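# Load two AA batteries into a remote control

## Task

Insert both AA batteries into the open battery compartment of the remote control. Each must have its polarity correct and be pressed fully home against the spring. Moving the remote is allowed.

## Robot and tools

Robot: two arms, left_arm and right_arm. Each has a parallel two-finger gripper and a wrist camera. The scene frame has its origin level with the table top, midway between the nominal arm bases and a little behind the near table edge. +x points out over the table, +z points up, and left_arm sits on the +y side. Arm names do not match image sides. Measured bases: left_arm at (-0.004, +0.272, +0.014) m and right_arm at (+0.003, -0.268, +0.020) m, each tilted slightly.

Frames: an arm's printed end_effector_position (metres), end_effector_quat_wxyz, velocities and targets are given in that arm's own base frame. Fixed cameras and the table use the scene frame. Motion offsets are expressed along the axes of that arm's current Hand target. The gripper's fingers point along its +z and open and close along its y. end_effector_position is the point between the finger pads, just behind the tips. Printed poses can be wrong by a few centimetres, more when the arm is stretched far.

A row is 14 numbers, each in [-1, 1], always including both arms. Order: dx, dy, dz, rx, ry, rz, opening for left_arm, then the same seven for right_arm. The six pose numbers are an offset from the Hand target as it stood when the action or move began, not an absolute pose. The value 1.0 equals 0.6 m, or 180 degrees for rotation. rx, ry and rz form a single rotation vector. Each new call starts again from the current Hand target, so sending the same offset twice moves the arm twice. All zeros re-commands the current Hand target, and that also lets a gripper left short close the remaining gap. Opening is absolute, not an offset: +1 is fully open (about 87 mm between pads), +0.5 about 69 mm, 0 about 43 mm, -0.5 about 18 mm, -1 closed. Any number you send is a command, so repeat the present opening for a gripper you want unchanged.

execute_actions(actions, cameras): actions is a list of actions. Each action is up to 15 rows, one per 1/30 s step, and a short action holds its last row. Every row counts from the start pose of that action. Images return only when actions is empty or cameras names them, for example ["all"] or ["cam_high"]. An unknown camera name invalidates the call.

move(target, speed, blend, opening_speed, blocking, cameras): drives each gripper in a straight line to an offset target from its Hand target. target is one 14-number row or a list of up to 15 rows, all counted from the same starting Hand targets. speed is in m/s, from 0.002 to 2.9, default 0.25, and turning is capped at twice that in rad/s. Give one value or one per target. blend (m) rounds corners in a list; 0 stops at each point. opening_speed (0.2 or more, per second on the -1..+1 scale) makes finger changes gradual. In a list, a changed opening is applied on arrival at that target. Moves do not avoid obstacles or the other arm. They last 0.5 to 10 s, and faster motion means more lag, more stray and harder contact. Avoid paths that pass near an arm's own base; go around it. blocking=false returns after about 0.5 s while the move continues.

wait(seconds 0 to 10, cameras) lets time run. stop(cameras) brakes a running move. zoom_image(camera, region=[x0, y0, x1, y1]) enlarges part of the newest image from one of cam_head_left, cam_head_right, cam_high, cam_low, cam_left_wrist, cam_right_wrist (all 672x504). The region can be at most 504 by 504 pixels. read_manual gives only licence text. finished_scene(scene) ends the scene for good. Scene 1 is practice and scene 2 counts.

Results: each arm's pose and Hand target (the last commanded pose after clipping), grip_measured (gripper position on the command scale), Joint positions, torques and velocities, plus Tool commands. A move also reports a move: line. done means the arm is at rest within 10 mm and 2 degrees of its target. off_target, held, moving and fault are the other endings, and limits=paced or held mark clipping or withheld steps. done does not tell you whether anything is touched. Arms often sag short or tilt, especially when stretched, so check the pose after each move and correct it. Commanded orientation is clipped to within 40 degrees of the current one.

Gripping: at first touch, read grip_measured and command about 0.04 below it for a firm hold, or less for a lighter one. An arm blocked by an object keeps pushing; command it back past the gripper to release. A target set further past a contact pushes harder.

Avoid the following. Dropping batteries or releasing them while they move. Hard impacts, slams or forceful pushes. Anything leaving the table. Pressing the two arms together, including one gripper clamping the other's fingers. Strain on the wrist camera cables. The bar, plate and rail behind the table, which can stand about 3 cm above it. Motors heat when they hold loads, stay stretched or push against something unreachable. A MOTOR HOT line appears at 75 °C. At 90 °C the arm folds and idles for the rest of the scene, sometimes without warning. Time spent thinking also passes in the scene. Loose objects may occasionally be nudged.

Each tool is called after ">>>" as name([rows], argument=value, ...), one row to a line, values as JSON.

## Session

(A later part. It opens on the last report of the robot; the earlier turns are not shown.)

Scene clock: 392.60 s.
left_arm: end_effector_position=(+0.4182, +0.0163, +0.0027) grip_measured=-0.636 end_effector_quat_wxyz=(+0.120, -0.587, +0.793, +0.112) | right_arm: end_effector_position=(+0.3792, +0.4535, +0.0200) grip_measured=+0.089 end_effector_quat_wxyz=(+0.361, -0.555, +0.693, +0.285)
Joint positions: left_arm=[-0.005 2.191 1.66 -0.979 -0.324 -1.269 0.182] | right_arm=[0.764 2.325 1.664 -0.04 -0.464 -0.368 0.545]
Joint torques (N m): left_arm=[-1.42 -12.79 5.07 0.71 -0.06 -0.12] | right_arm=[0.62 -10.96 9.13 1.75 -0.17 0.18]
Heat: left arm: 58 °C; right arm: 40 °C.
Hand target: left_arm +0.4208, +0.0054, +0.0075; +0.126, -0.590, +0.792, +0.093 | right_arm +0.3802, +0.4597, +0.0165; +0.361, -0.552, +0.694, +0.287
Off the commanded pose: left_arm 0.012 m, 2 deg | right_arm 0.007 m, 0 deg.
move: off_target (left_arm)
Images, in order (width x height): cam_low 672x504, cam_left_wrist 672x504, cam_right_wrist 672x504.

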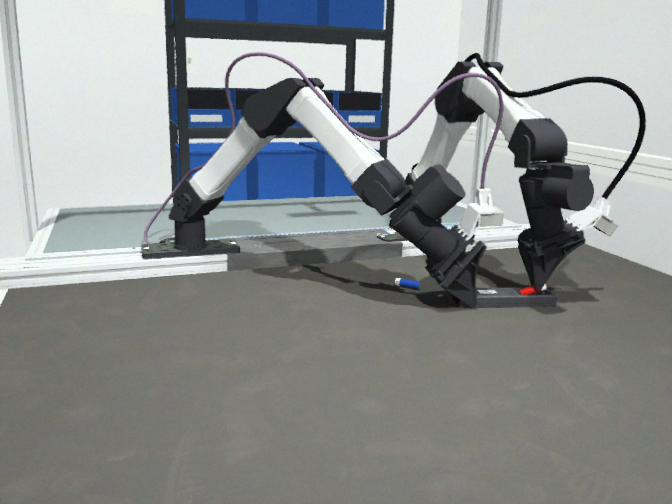

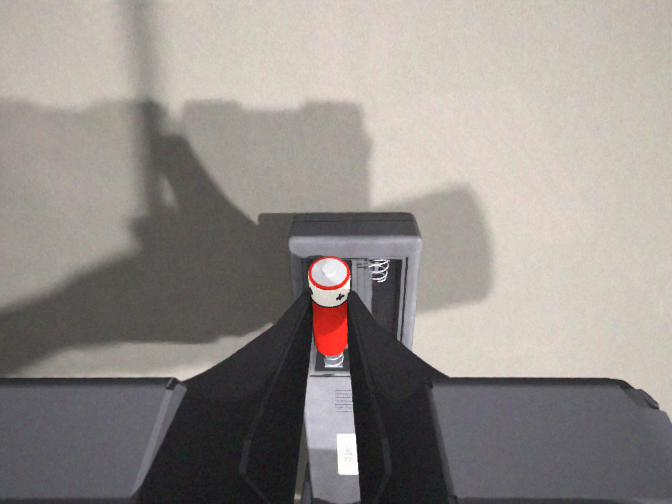

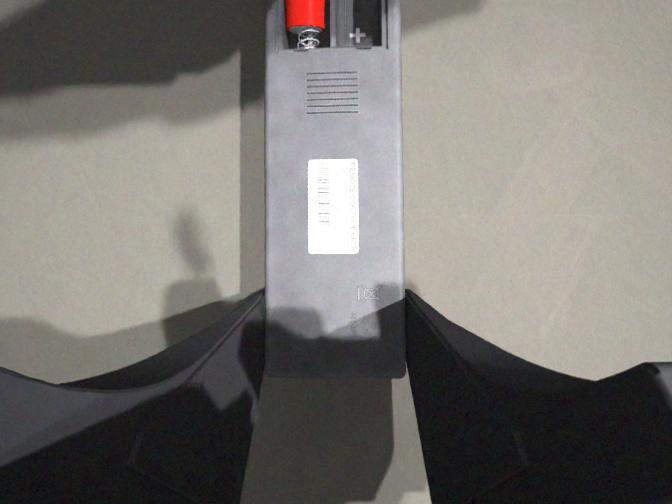

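>>> move(target=[0.025,0,-0.008,0,0.015,0,-0.68,0,0,0,0,0,0,0.03], speed=0.06, cameras=["cam_right_wrist","cam_left_wrist","cam_low"])

>>> zoom_image(camera="cam_left_wrist", region=[260, 220, 440, 380])

>>> zoom_image(camera="cam_low", region=[490, 250, 590, 320])

>>> zoom_image(camera="cam_right_wrist", region=[250, 0, 430, 120])

Scene clock: 399.73 s.
left_arm: end_effector_position=(+0.4183, +0.0143, +0.0022) grip_measured=-0.636 end_effector_quat_wxyz=(+0.121, -0.593, +0.789, +0.111) | right_arm: end_effector_position=(+0.3792, +0.4535, +0.0200) grip_measured=+0.089 end_effector_quat_wxyz=(+0.361, -0.555, +0.693, +0.285)
Joint positions: left_arm=[-0.009 2.191 1.658 -0.979 -0.325 -1.288 0.182] | right_arm=[0.764 2.325 1.664 -0.04 -0.464 -0.368 0.545]
Joint torques (N m): left_arm=[-2.29 -12.98 5.16 0.5 0.36 -0.14] | right_arm=[0.62 -10.96 9.11 1.75 -0.18 0.18]
Heat: left arm: 58 °C; right arm: 40 °C.
Hand target: left_arm +0.4163, -0.0098, +0.0074; +0.107, -0.592, +0.795, +0.079 | right_arm +0.3802, +0.4597, +0.0165; +0.361, -0.552, +0.694, +0.287
Off the commanded pose: left_arm 0.025 m, 4 deg | right_arm 0.007 m, 0 deg.
move: off_target (left_arm)
Images, in order (width x height): cam_low 672x504, cam_left_wrist 672x504, cam_right_wrist 672x504.

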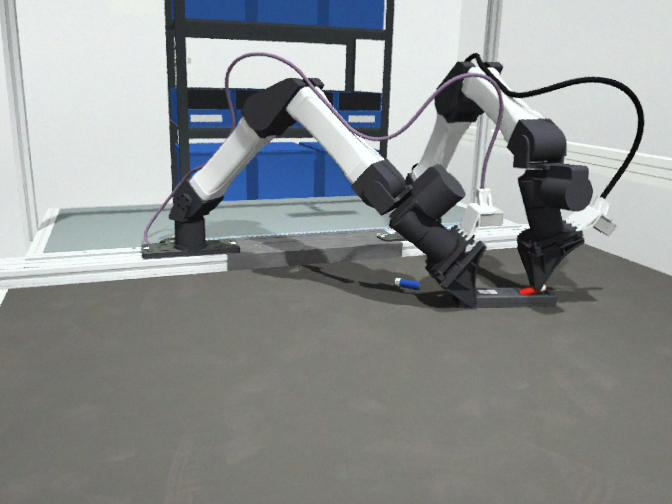

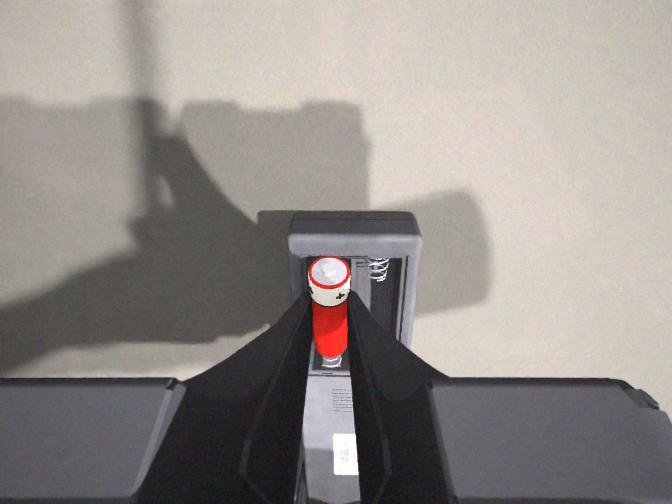

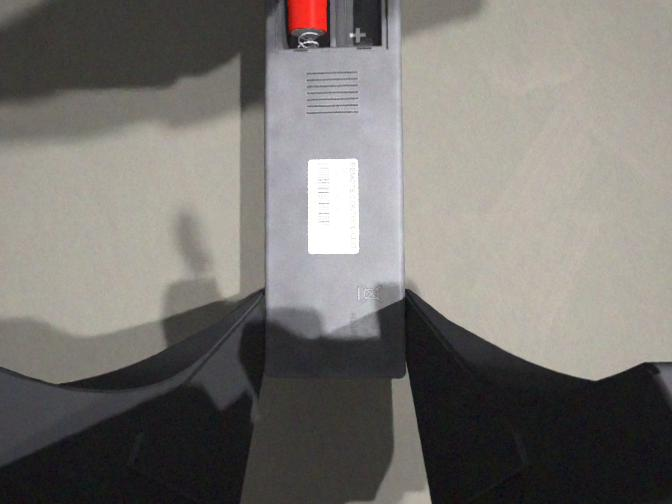

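Scaled by 2.800 from the camera's 672x504 image, which has a finer 960x720 frame.

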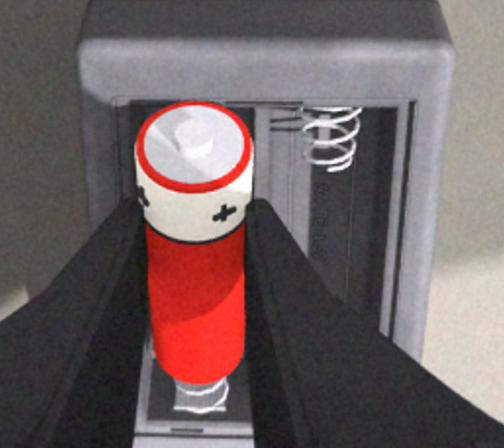

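Scaled by 5.040 from the camera's 672x504 image, which has a finer 960x720 frame.

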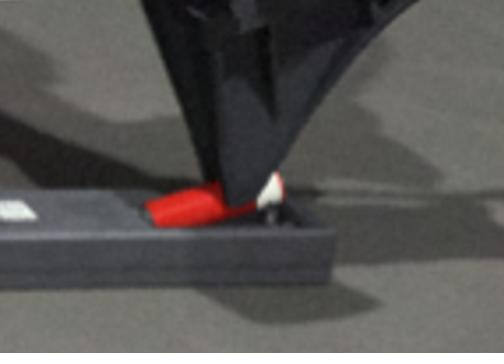

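Scaled by 2.800 from the camera's 672x504 image, which has a finer 960x720 frame.

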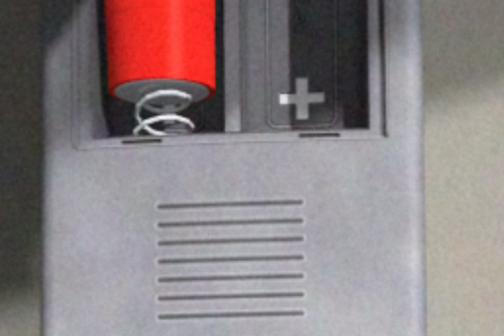

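>>> move(target=[0.02,0,-0.014,0,0,0,-0.68,0,0,0,0,0,0,0.03], speed=0.06, cameras=["cam_right_wrist","cam_left_wrist","cam_low"])

>>> zoom_image(camera="cam_left_wrist", region=[260, 220, 440, 380])

>>> zoom_image(camera="cam_low", region=[490, 250, 590, 320])

>>> zoom_image(camera="cam_right_wrist", region=[250, 0, 430, 120])

Scene clock: 405.40 s.
left_arm: end_effector_position=(+0.4177, +0.0108, +0.0037) grip_measured=-0.636 end_effector_quat_wxyz=(+0.132, -0.596, +0.783, +0.121) | right_arm: end_effector_position=(+0.3792, +0.4533, +0.0198) grip_measured=+0.089 end_effector_quat_wxyz=(+0.361, -0.555, +0.693, +0.285)
Joint positions: left_arm=[-0.03 2.185 1.651 -0.982 -0.356 -1.321 0.182] | right_arm=[0.764 2.325 1.664 -0.041 -0.463 -0.368 0.545]
Joint torques (N m): left_arm=[-3.26 -13.6 5.34 0.24 0.61 -0.1] | right_arm=[0.62 -10.95 9.11 1.76 -0.18 0.18]
Heat: left arm: 58 °C; right arm: 40 °C.
Hand target: left_arm +0.4123, -0.0229, +0.0124; +0.107, -0.593, +0.794, +0.079 | right_arm +0.3802, +0.4597, +0.0164; +0.361, -0.552, +0.694, +0.287
Off the commanded pose: left_arm 0.035 m, 6 deg | right_arm 0.007 m, 0 deg.
move: off_target (left_arm)
Images, in order (width x height): cam_low 672x504, cam_left_wrist 672x504, cam_right_wrist 672x504.

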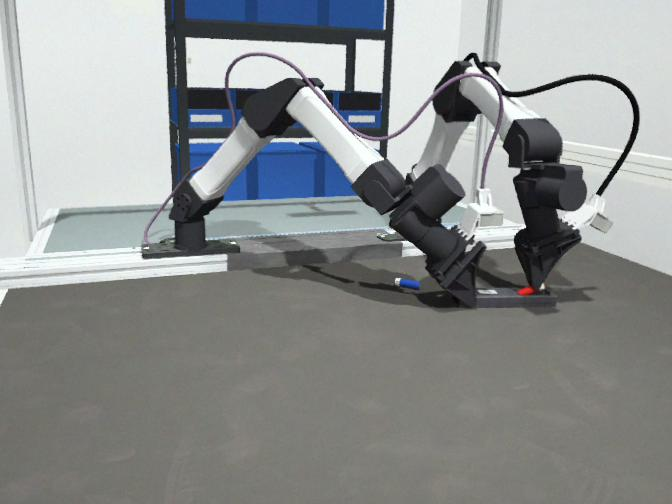

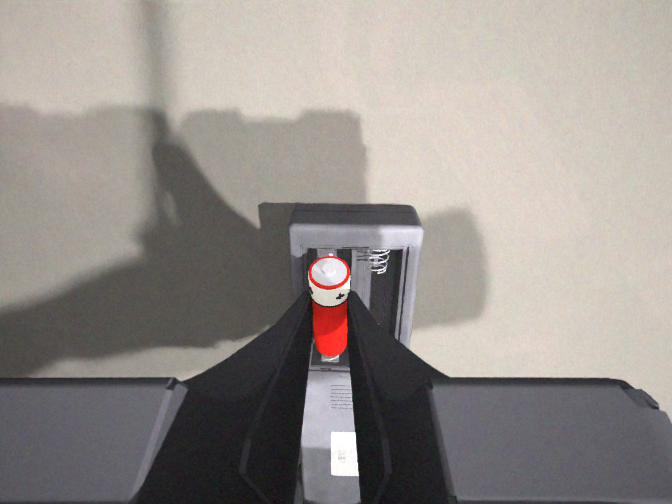

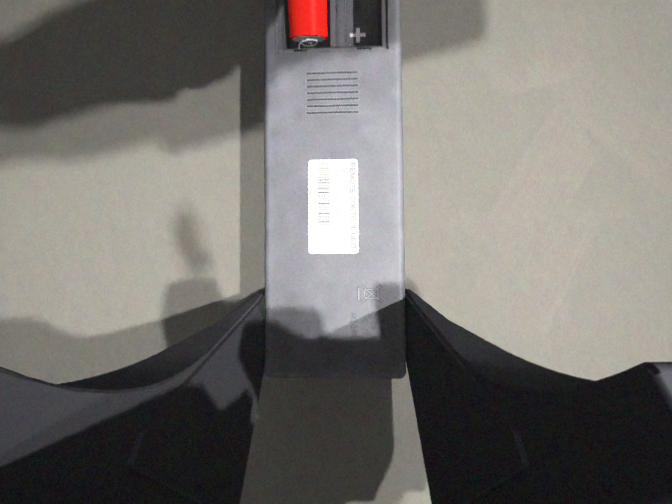

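Scaled by 2.800 from the camera's 672x504 image, which has a finer 960x720 frame.

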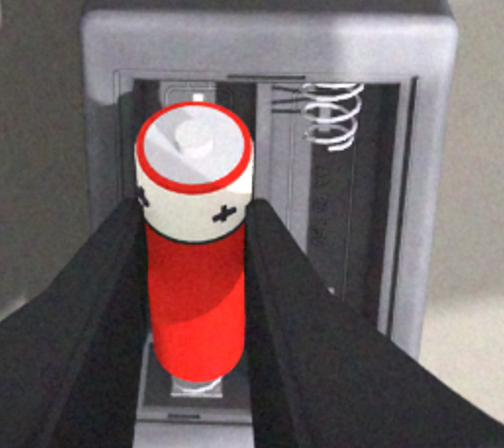

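Scaled by 5.040 from the camera's 672x504 image, which has a finer 960x720 frame.

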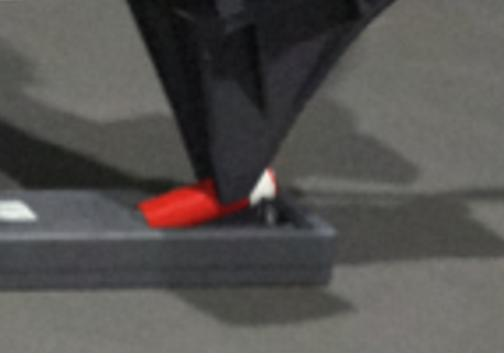

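Scaled by 2.800 from the camera's 672x504 image, which has a finer 960x720 frame.

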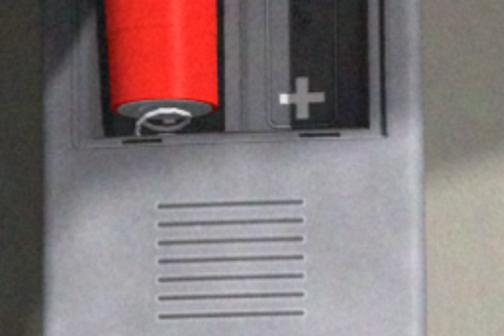

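>>> move(target=[0.006,0,0.022,0,0.045,0,-0.68,0,0,0,0,0,0,0.03], speed=0.06, cameras=["cam_right_wrist","cam_left_wrist","cam_low"])

>>> zoom_image(camera="cam_left_wrist", region=[260, 220, 440, 380])

>>> zoom_image(camera="cam_low", region=[490, 250, 590, 320])

>>> zoom_image(camera="cam_right_wrist", region=[250, 0, 430, 120])

Scene clock: 411.83 s.
left_arm: end_effector_position=(+0.4171, +0.0100, +0.0023) grip_measured=-0.636 end_effector_quat_wxyz=(+0.101, -0.605, +0.785, +0.086) | right_arm: end_effector_position=(+0.3796, +0.4526, +0.0194) grip_measured=+0.089 end_effector_quat_wxyz=(+0.360, -0.555, +0.694, +0.284)
Joint positions: left_arm=[0.009 2.185 1.651 -0.979 -0.26 -1.298 0.182] | right_arm=[0.763 2.325 1.664 -0.043 -0.463 -0.368 0.545]
Joint torques (N m): left_arm=[-1.58 -9.96 6.9 0.3 0.99 0.13] | right_arm=[0.72 -10.97 9.11 1.78 -0.19 0.17]
Heat: left arm: 58 °C; right arm: 40 °C.
Hand target: left_arm +0.4124, -0.0230, -0.0013; +0.051, -0.597, +0.800, +0.037 | right_arm +0.3802, +0.4597, +0.0165; +0.361, -0.552, +0.694, +0.287
Off the commanded pose: left_arm 0.033 m, 8 deg | right_arm 0.008 m, 0 deg.
move: off_target (left_arm)
Images, in order (width x height): cam_low 672x504, cam_left_wrist 672x504, cam_right_wrist 672x504.

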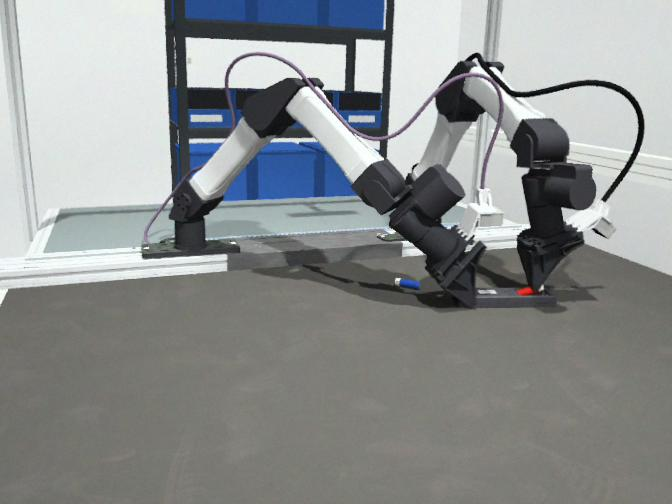

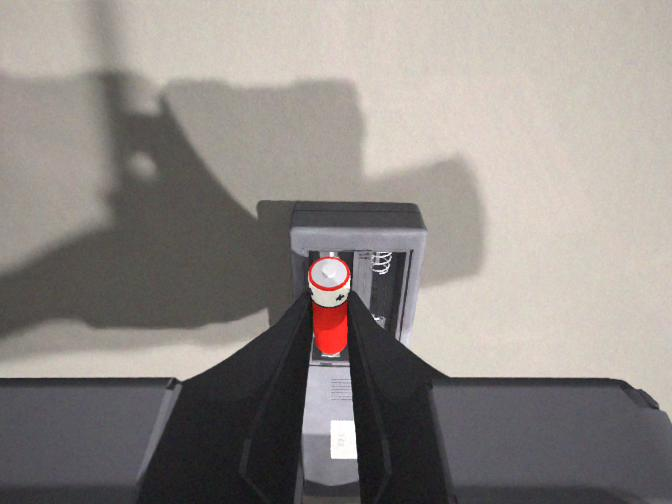

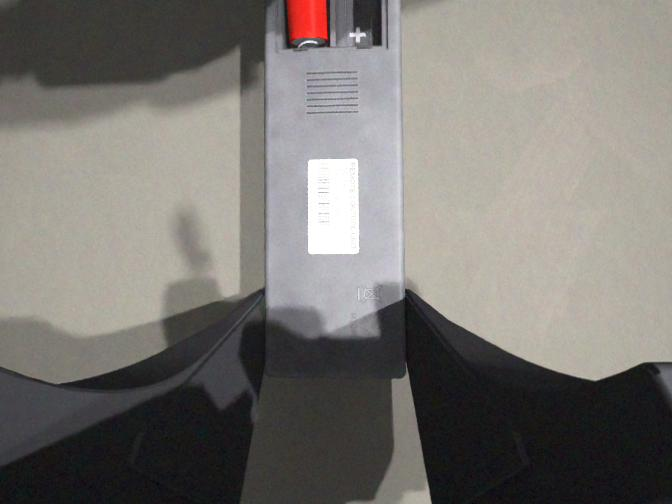

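Scaled by 2.800 from the camera's 672x504 image, which has a finer 960x720 frame.

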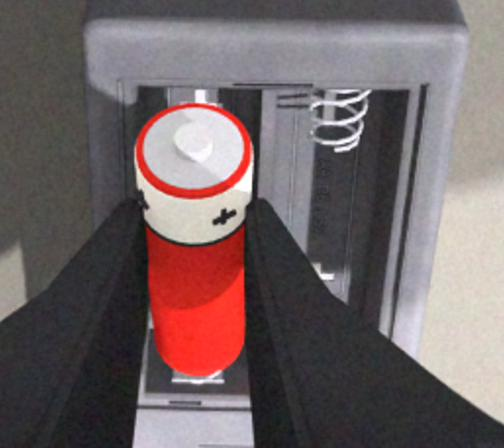

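Scaled by 5.040 from the camera's 672x504 image, which has a finer 960x720 frame.

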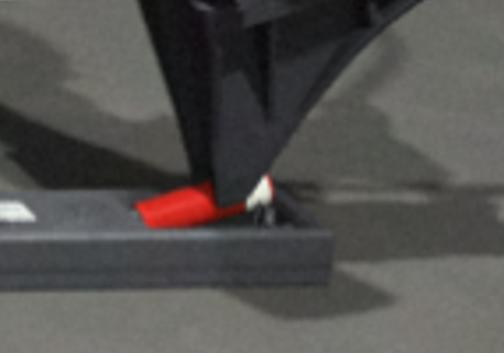

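Scaled by 2.800 from the camera's 672x504 image, which has a finer 960x720 frame.

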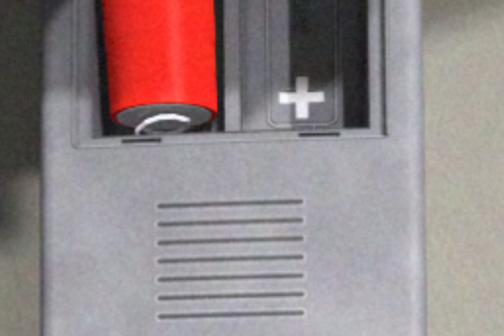

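>>> move(target=[0.0,0,0.02,0,0.03,0,-0.68,0,0,0,0,0,0,0.03], speed=0.06, cameras=["cam_right_wrist","cam_left_wrist","cam_low"])

>>> zoom_image(camera="cam_left_wrist", region=[260, 220, 440, 380])

>>> zoom_image(camera="cam_low", region=[490, 250, 590, 320])

>>> zoom_image(camera="cam_right_wrist", region=[250, 0, 430, 120])

Scene clock: 416.90 s.
left_arm: end_effector_position=(+0.4171, +0.0109, +0.0008) grip_measured=-0.636 end_effector_quat_wxyz=(+0.071, -0.607, +0.790, +0.050) | right_arm: end_effector_position=(+0.3796, +0.4526, +0.0194) grip_measured=+0.089 end_effector_quat_wxyz=(+0.360, -0.555, +0.694, +0.284)
Joint positions: left_arm=[0.052 2.191 1.655 -0.974 -0.163 -1.254 0.182] | right_arm=[0.763 2.325 1.664 -0.043 -0.463 -0.368 0.545]
Joint torques (N m): left_arm=[-1.74 -6.98 7.58 0.38 1.01 0.1] | right_arm=[0.72 -10.97 9.11 1.78 -0.19 0.17]
Heat: left arm: 57 °C; right arm: 40 °C.
Hand target: left_arm +0.4128, -0.0215, -0.0132; +0.013, -0.598, +0.802, +0.009 | right_arm +0.3802, +0.4597, +0.0165; +0.361, -0.552, +0.694, +0.287
Off the commanded pose: left_arm 0.036 m, 8 deg | right_arm 0.008 m, 0 deg.
move: off_target (left_arm)
Images, in order (width x height): cam_low 672x504, cam_left_wrist 672x504, cam_right_wrist 672x504.

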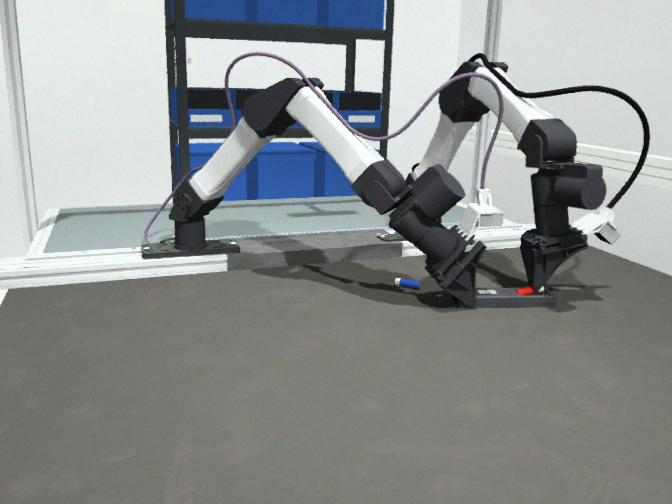

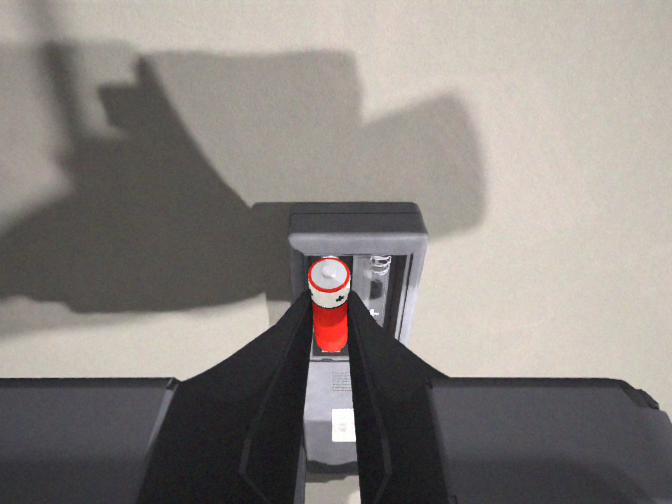

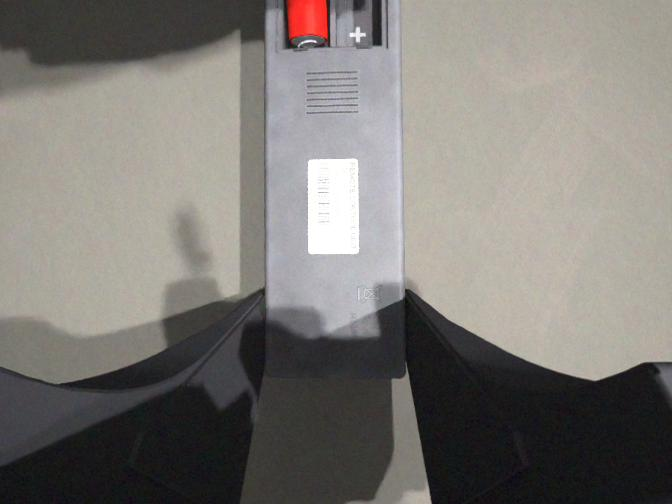

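Scaled by 2.800 from the camera's 672x504 image, which has a finer 960x720 frame.

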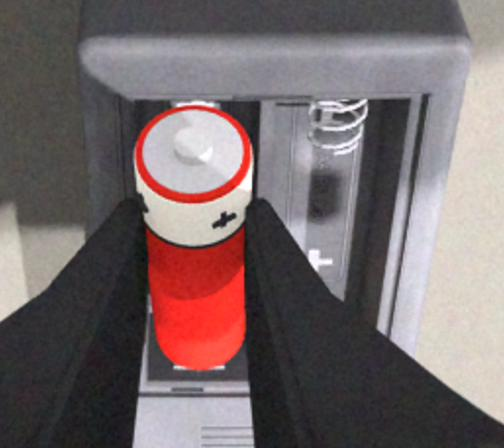

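Scaled by 5.040 from the camera's 672x504 image, which has a finer 960x720 frame.

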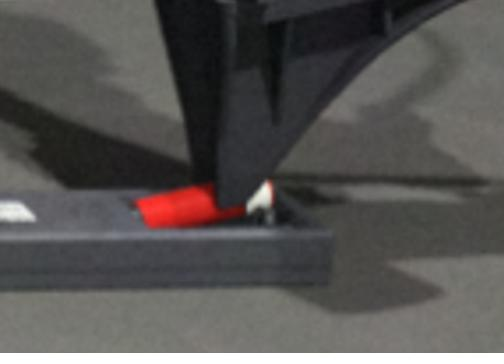

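Scaled by 2.800 from the camera's 672x504 image, which has a finer 960x720 frame.

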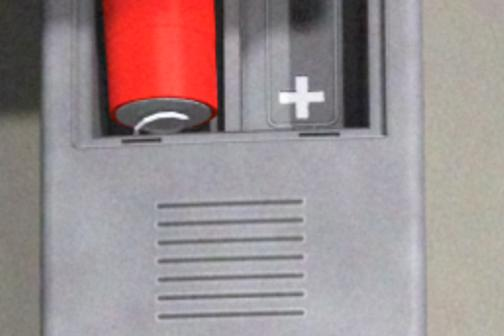

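>>> move([
  [-0.042,0,-0.006,0,0,0,-0.68,0,0,0,0,0,0,0.03],
  [-0.042,0,-0.006,0,0,0,-0.4,0,0,0,0,0,0,0.03],
], speed=0.06, opening_speed=0.4, cameras=["cam_right_wrist","cam_left_wrist","cam_low"])

>>> zoom_image(camera="cam_left_wrist", region=[260, 220, 440, 380])

>>> zoom_image(camera="cam_low", region=[490, 250, 590, 320])

>>> zoom_image(camera="cam_right_wrist", region=[250, 0, 430, 120])

Scene clock: 425.30 s.
left_arm: end_effector_position=(+0.4226, +0.0111, +0.0007) grip_measured=-0.400 end_effector_quat_wxyz=(+0.038, -0.602, +0.798, +0.017) | right_arm: end_effector_position=(+0.3796, +0.4526, +0.0194) grip_measured=+0.089 end_effector_quat_wxyz=(+0.360, -0.555, +0.694, +0.284)
Joint positions: left_arm=[0.089 2.234 1.718 -1.008 -0.069 -1.201 0.3] | right_arm=[0.763 2.325 1.664 -0.043 -0.463 -0.368 0.545]
Joint torques (N m): left_arm=[-0.28 -8.08 8.01 0.33 0.28 0.18] | right_arm=[0.72 -10.96 9.11 1.78 -0.19 0.18]
Heat: left arm: 56 °C; right arm: 40 °C.
Hand target: left_arm +0.4200, +0.0025, -0.0089; +0.013, -0.598, +0.802, +0.009 | right_arm +0.3802, +0.4597, +0.0165; +0.361, -0.552, +0.694, +0.287
Off the commanded pose: left_arm 0.013 m, 3 deg | right_arm 0.008 m, 0 deg.
move: off_target (left_arm); target 2's new opening was sent with left_arm's hand 0.014 m and 3 deg from that target
Images, in order (width x height): cam_low 672x504, cam_left_wrist 672x504, cam_right_wrist 672x504.

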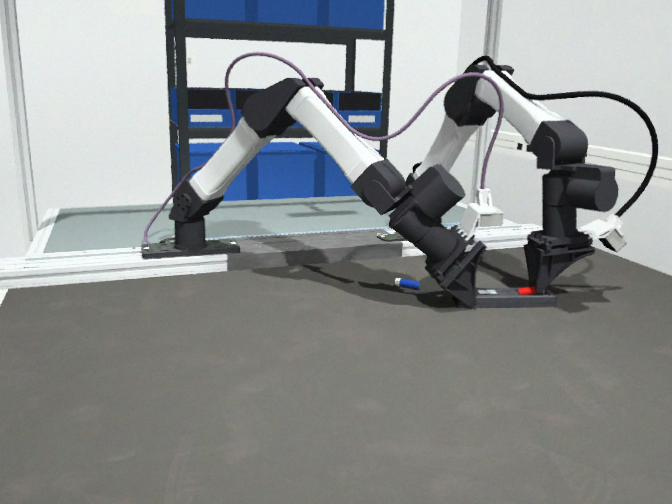

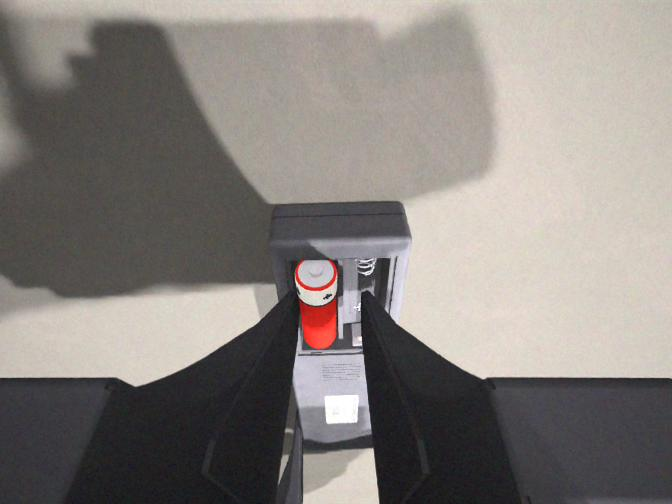

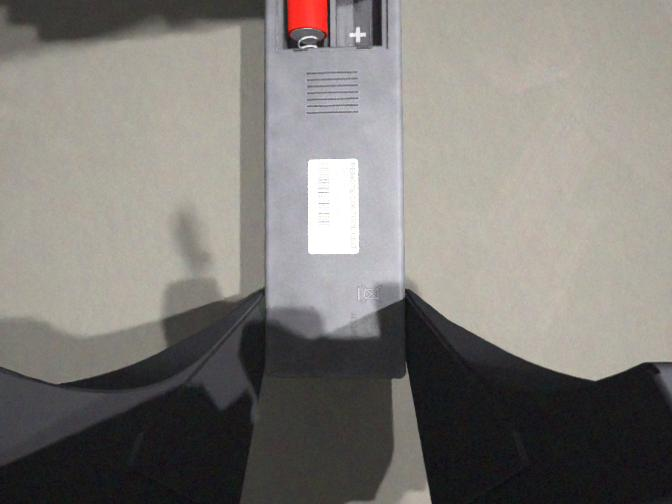

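Scaled by 2.800 from the camera's 672x504 image, which has a finer 960x720 frame.

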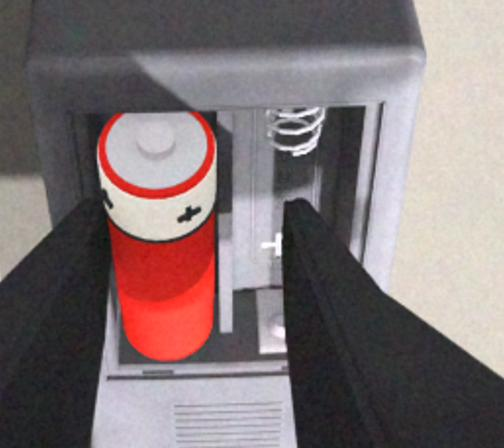

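Scaled by 5.040 from the camera's 672x504 image, which has a finer 960x720 frame.

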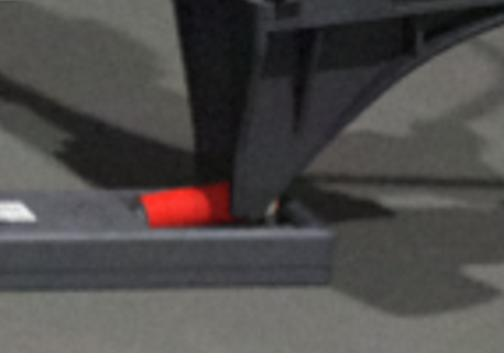

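Scaled by 2.800 from the camera's 672x504 image, which has a finer 960x720 frame.

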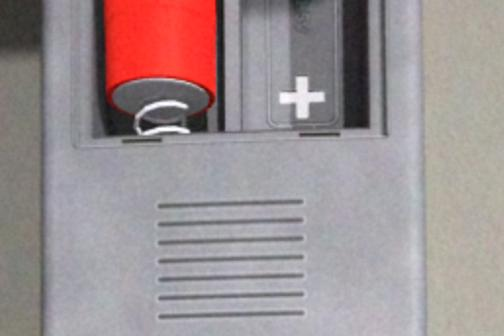

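>>> move([
  [0,0,-0.08,0,0,0,-0.4,0,0,0,0,0,0,0.03],
  [-0.041,-0.0075,-0.082,0,0,0,-0.92,0,0,0,0,0,0,0.03],
], speed=0.08, cameras=["cam_left_wrist","cam_low"])

>>> zoom_image(camera="cam_left_wrist", region=[260, 170, 440, 330])

>>> zoom_image(camera="cam_low", region=[490, 250, 590, 320])

Scene clock: 433.40 s.
left_arm: end_effector_position=(+0.4236, +0.0200, +0.0355) grip_measured=-0.920 end_effector_quat_wxyz=(+0.005, -0.599, +0.801, +0.015) | right_arm: end_effector_position=(+0.3799, +0.4529, +0.0200) grip_measured=+0.089 end_effector_quat_wxyz=(+0.361, -0.555, +0.694, +0.284)
Joint positions: left_arm=[0.124 2.272 1.915 -1.22 -0.031 -1.16 0.04] | right_arm=[0.763 2.325 1.665 -0.043 -0.463 -0.368 0.545]
Joint torques (N m): left_arm=[0.55 -10.39 10.81 0.25 -0.08 0.15] | right_arm=[0.72 -10.97 8.95 1.78 -0.19 0.18]
Heat: left arm: 55 °C; right arm: 41 °C.
Hand target: left_arm +0.4308, +0.0234, +0.0411; +0.013, -0.598, +0.802, +0.009 | right_arm +0.3802, +0.4597, +0.0164; +0.361, -0.552, +0.694, +0.287
Off the commanded pose: left_arm 0.010 m, 1 deg | right_arm 0.008 m, 0 deg.
move: done
Images, in order (width x height): cam_low 672x504, cam_left_wrist 672x504.

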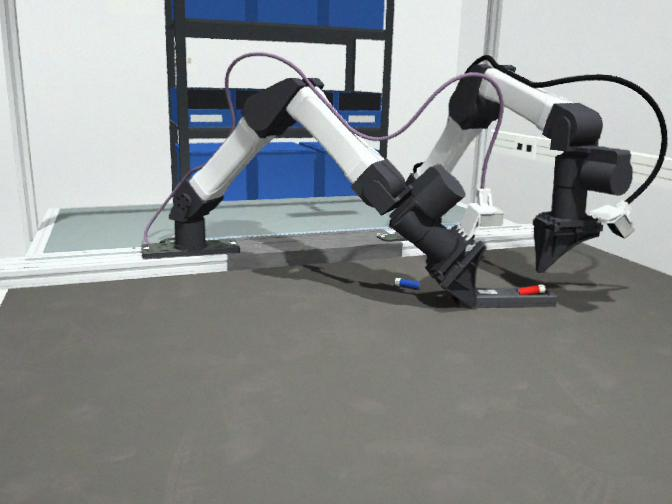

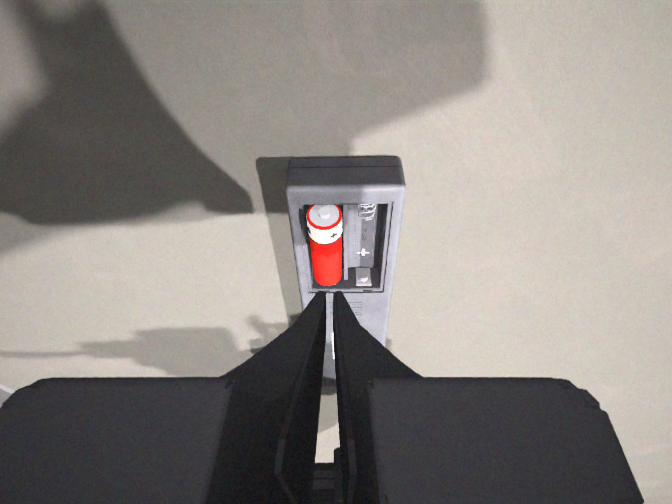

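Scaled by 2.800 from the camera's 672x504 image, which has a finer 960x720 frame.

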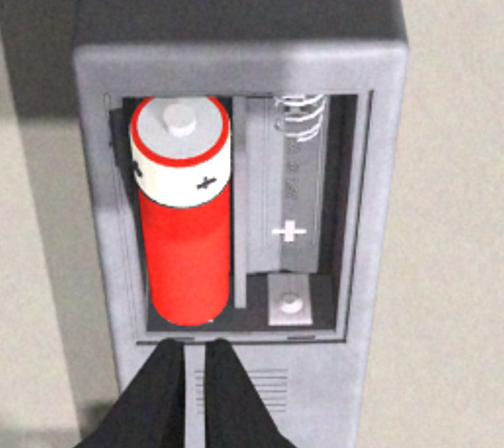

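Scaled by 5.040 from the camera's 672x504 image, which has a finer 960x720 frame.

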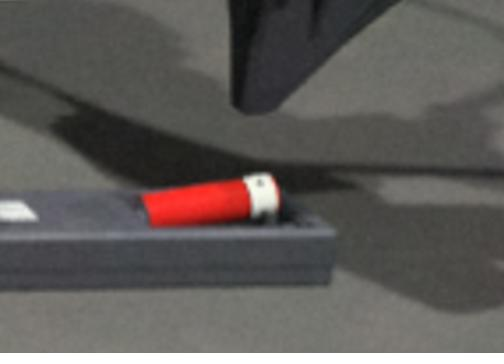

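>>> move([
  [0.001,0.008,0.027,0,0,0,-0.92,0,0,0,0,0,0,0.03],
  [0.004,0.013,0.08,0,0,0,-0.92,0,0,0,0,0,0,0.03],
], speed=0.05, cameras=["cam_left_wrist","cam_low"])

>>> zoom_image(camera="cam_left_wrist", region=[260, 170, 440, 330])

>>> zoom_image(camera="cam_low", region=[490, 250, 590, 320])

Scene clock: 443.33 s.
left_arm: end_effector_position=(+0.4218, +0.0177, +0.0059) grip_measured=-0.920 end_effector_quat_wxyz=(+0.008, -0.597, +0.802, +0.005) | right_arm: end_effector_position=(+0.3799, +0.4529, +0.0200) grip_measured=+0.089 end_effector_quat_wxyz=(+0.361, -0.555, +0.694, +0.284)
Joint positions: left_arm=[0.126 2.272 1.795 -1.085 -0.016 -1.153 0.04] | right_arm=[0.763 2.325 1.665 -0.043 -0.463 -0.368 0.545]
Joint torques (N m): left_arm=[0.88 -9.87 4.6 0.85 -0.23 0.18] | right_arm=[0.7 -10.97 8.96 1.78 -0.19 0.18]
Heat: left arm: 57 °C; right arm: 41 °C.
Hand target: left_arm +0.4232, +0.0248, -0.0069; +0.013, -0.598, +0.802, +0.009 | right_arm +0.3803, +0.4596, +0.0164; +0.361, -0.552, +0.694, +0.287
Off the commanded pose: left_arm 0.015 m, 1 deg | right_arm 0.008 m, 0 deg.
move: off_target (left_arm)
Images, in order (width x height): cam_low 672x504, cam_left_wrist 672x504.

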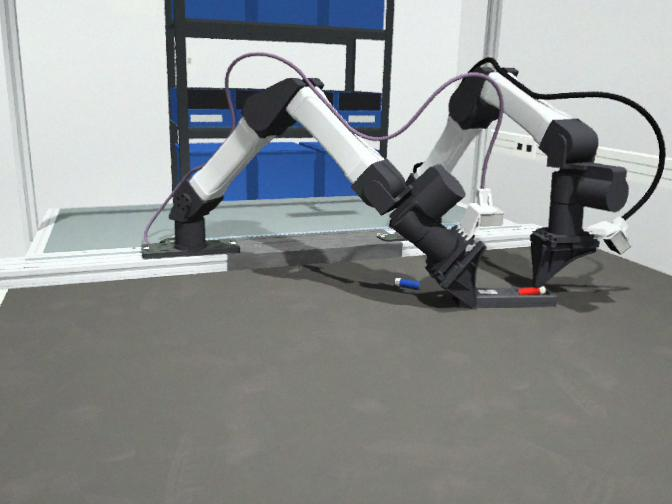

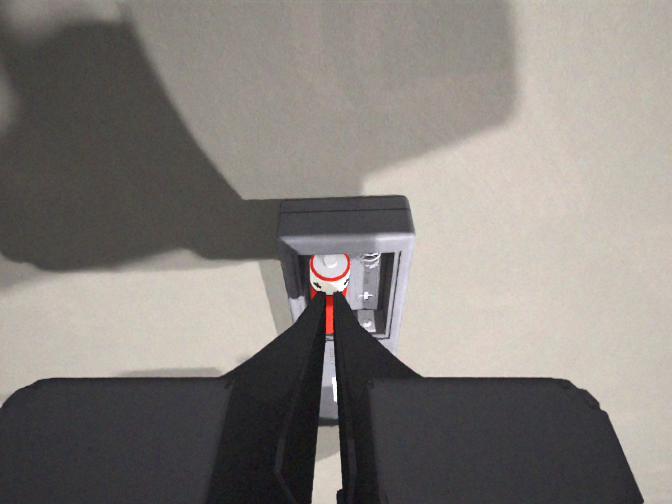

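Scaled by 2.800 from the camera's 672x504 image, which has a finer 960x720 frame.

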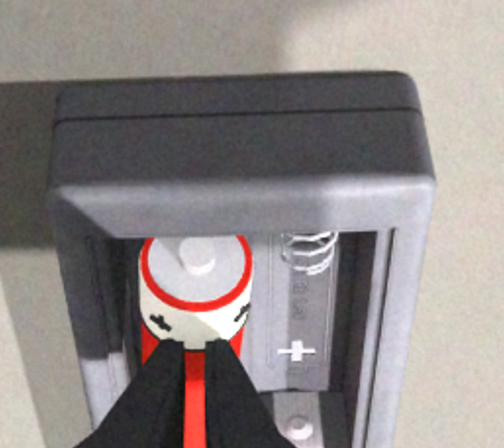

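Scaled by 5.040 from the camera's 672x504 image, which has a finer 960x720 frame.

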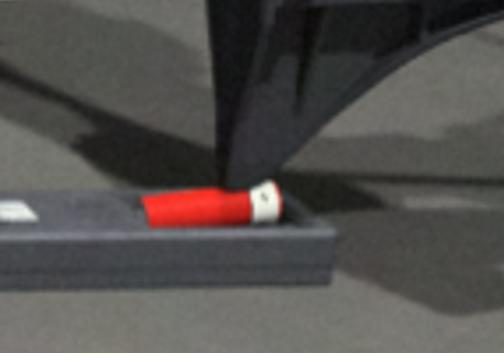

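>>> move([
  [0.0,0,0.015,0,0,0,-0.92,0,0,0,0,0,0,0.03],
  [0.04,0.002,0.022,0,0,0,-0.92,0,0,0,0,0,0,0.03],
], speed=0.05, cameras=["cam_left_wrist","cam_low","cam_right_wrist"])

>>> zoom_image(camera="cam_left_wrist", region=[260, 170, 440, 330])

>>> zoom_image(camera="cam_low", region=[490, 250, 590, 320])

>>> zoom_image(camera="cam_right_wrist", region=[250, 0, 430, 120])

Scene clock: 451.00 s.
left_arm: end_effector_position=(+0.4162, +0.0032, +0.0023) grip_measured=-0.919 end_effector_quat_wxyz=(+0.011, -0.596, +0.803, -0.005) | right_arm: end_effector_position=(+0.3799, +0.4529, +0.0200) grip_measured=+0.089 end_effector_quat_wxyz=(+0.361, -0.555, +0.694, +0.284)
Joint positions: left_arm=[0.099 2.231 1.711 -1.026 -0.002 -1.177 0.04] | right_arm=[0.763 2.325 1.665 -0.043 -0.463 -0.368 0.545]
Joint torques (N m): left_arm=[-1.06 -8.12 3.06 1.01 -0.33 -0.1] | right_arm=[0.7 -10.97 8.96 1.78 -0.19 0.18]
Heat: left arm: 57 °C; right arm: 41 °C.
Hand target: left_arm +0.4153, +0.0024, -0.0209; +0.013, -0.598, +0.802, +0.009 | right_arm +0.3803, +0.4596, +0.0164; +0.361, -0.552, +0.694, +0.287
Off the commanded pose: left_arm 0.023 m, 2 deg | right_arm 0.008 m, 0 deg.
move: off_target (left_arm)
Images, in order (width x height): cam_low 672x504, cam_left_wrist 672x504, cam_right_wrist 672x504.

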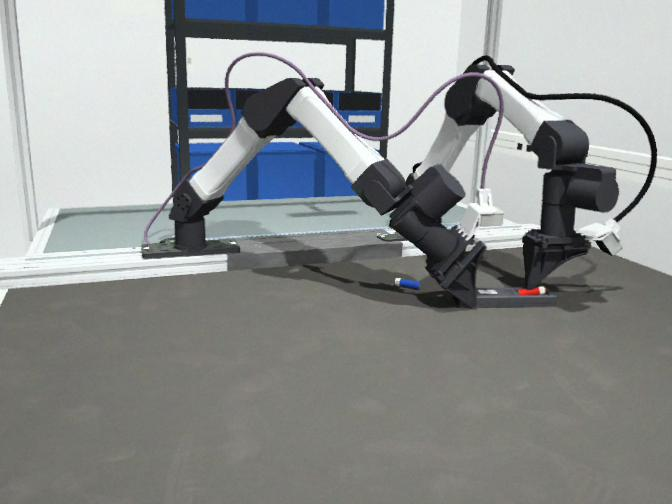

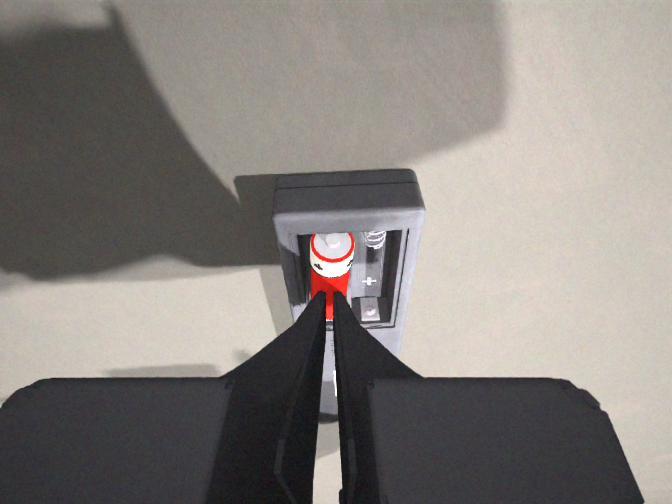

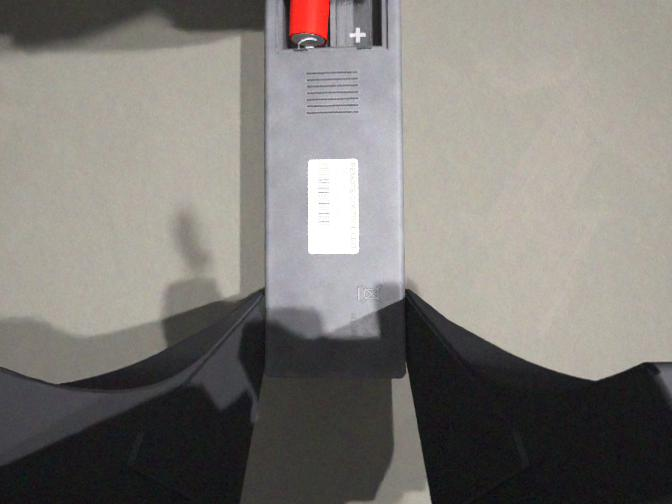

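Scaled by 2.800 from the camera's 672x504 image, which has a finer 960x720 frame.

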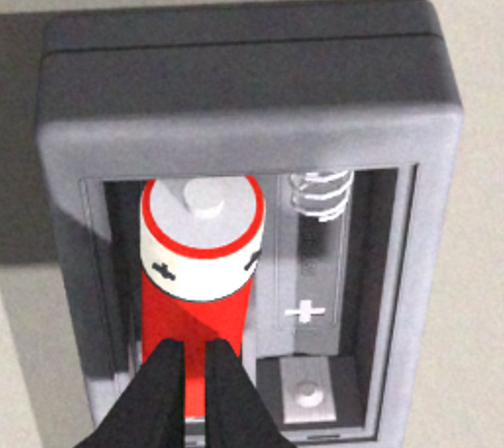

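Scaled by 5.040 from the camera's 672x504 image, which has a finer 960x720 frame.

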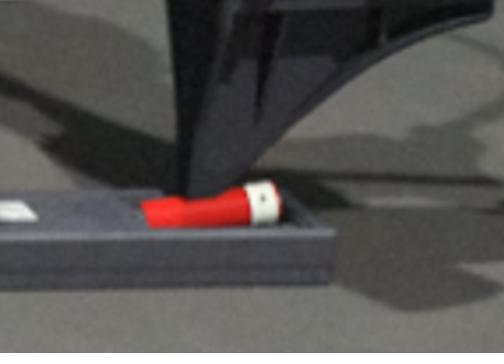

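Scaled by 2.800 from the camera's 672x504 image, which has a finer 960x720 frame.

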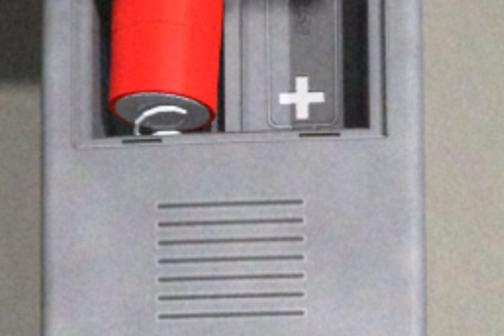

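>>> move([
  [0,0,-0.075,0,0,0,-0.92,0,0,0,0,0,0,0.03],
  [-0.055,-0.005,-0.075,0,0,0,-0.92,0,0,0,0,0,0,0.03],
], speed=0.1, cameras=["cam_left_wrist","cam_low"])

>>> zoom_image(camera="cam_left_wrist", region=[260, 170, 440, 330])

>>> zoom_image(camera="cam_low", region=[490, 250, 590, 320])

Scene clock: 458.00 s.
left_arm: end_effector_position=(+0.4198, +0.0269, +0.0200) grip_measured=-0.920 end_effector_quat_wxyz=(+0.002, -0.600, +0.800, +0.008) | right_arm: end_effector_position=(+0.3799, +0.4529, +0.0200) grip_measured=+0.089 end_effector_quat_wxyz=(+0.361, -0.555, +0.694, +0.284)
Joint positions: left_arm=[0.147 2.269 1.847 -1.153 -0.016 -1.14 0.04] | right_arm=[0.763 2.325 1.665 -0.043 -0.463 -0.368 0.545]
Joint torques (N m): left_arm=[0.36 -10.5 10.82 0.31 -0.23 0.22] | right_arm=[0.72 -10.97 8.95 1.78 -0.19 0.18]
Heat: left arm: 57 °C; right arm: 41 °C.
Hand target: left_arm +0.4271, +0.0319, +0.0252; +0.013, -0.598, +0.802, +0.008 | right_arm +0.3803, +0.4596, +0.0164; +0.361, -0.552, +0.694, +0.287
Off the commanded pose: left_arm 0.010 m, 1 deg | right_arm 0.008 m, 0 deg.
move: done
Images, in order (width x height): cam_low 672x504, cam_left_wrist 672x504.

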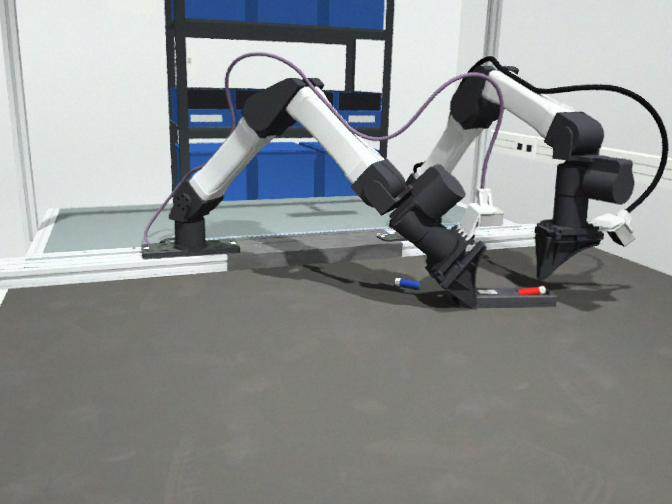

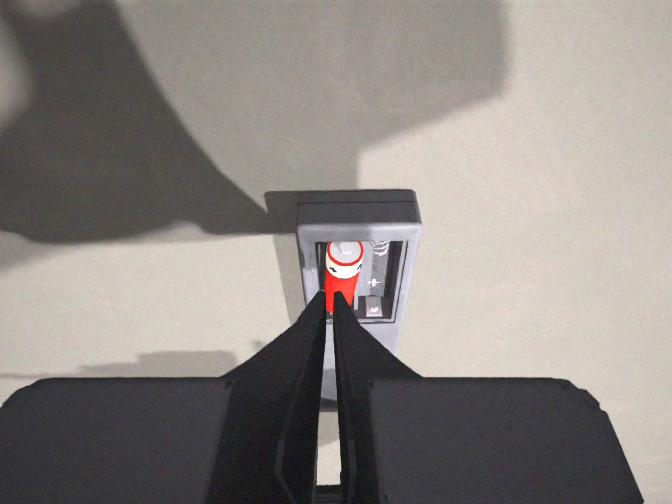

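Scaled by 2.800 from the camera's 672x504 image, which has a finer 960x720 frame.

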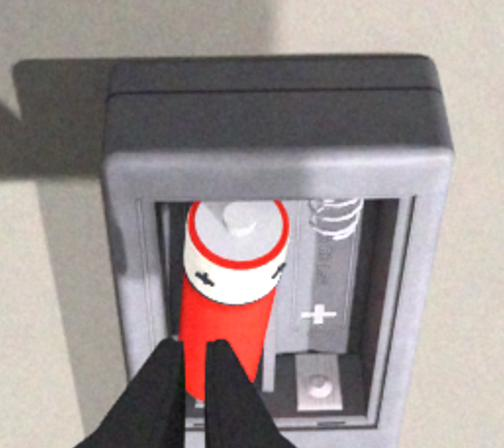

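Scaled by 5.040 from the camera's 672x504 image, which has a finer 960x720 frame.

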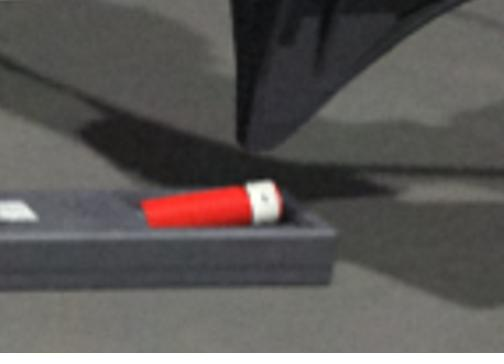

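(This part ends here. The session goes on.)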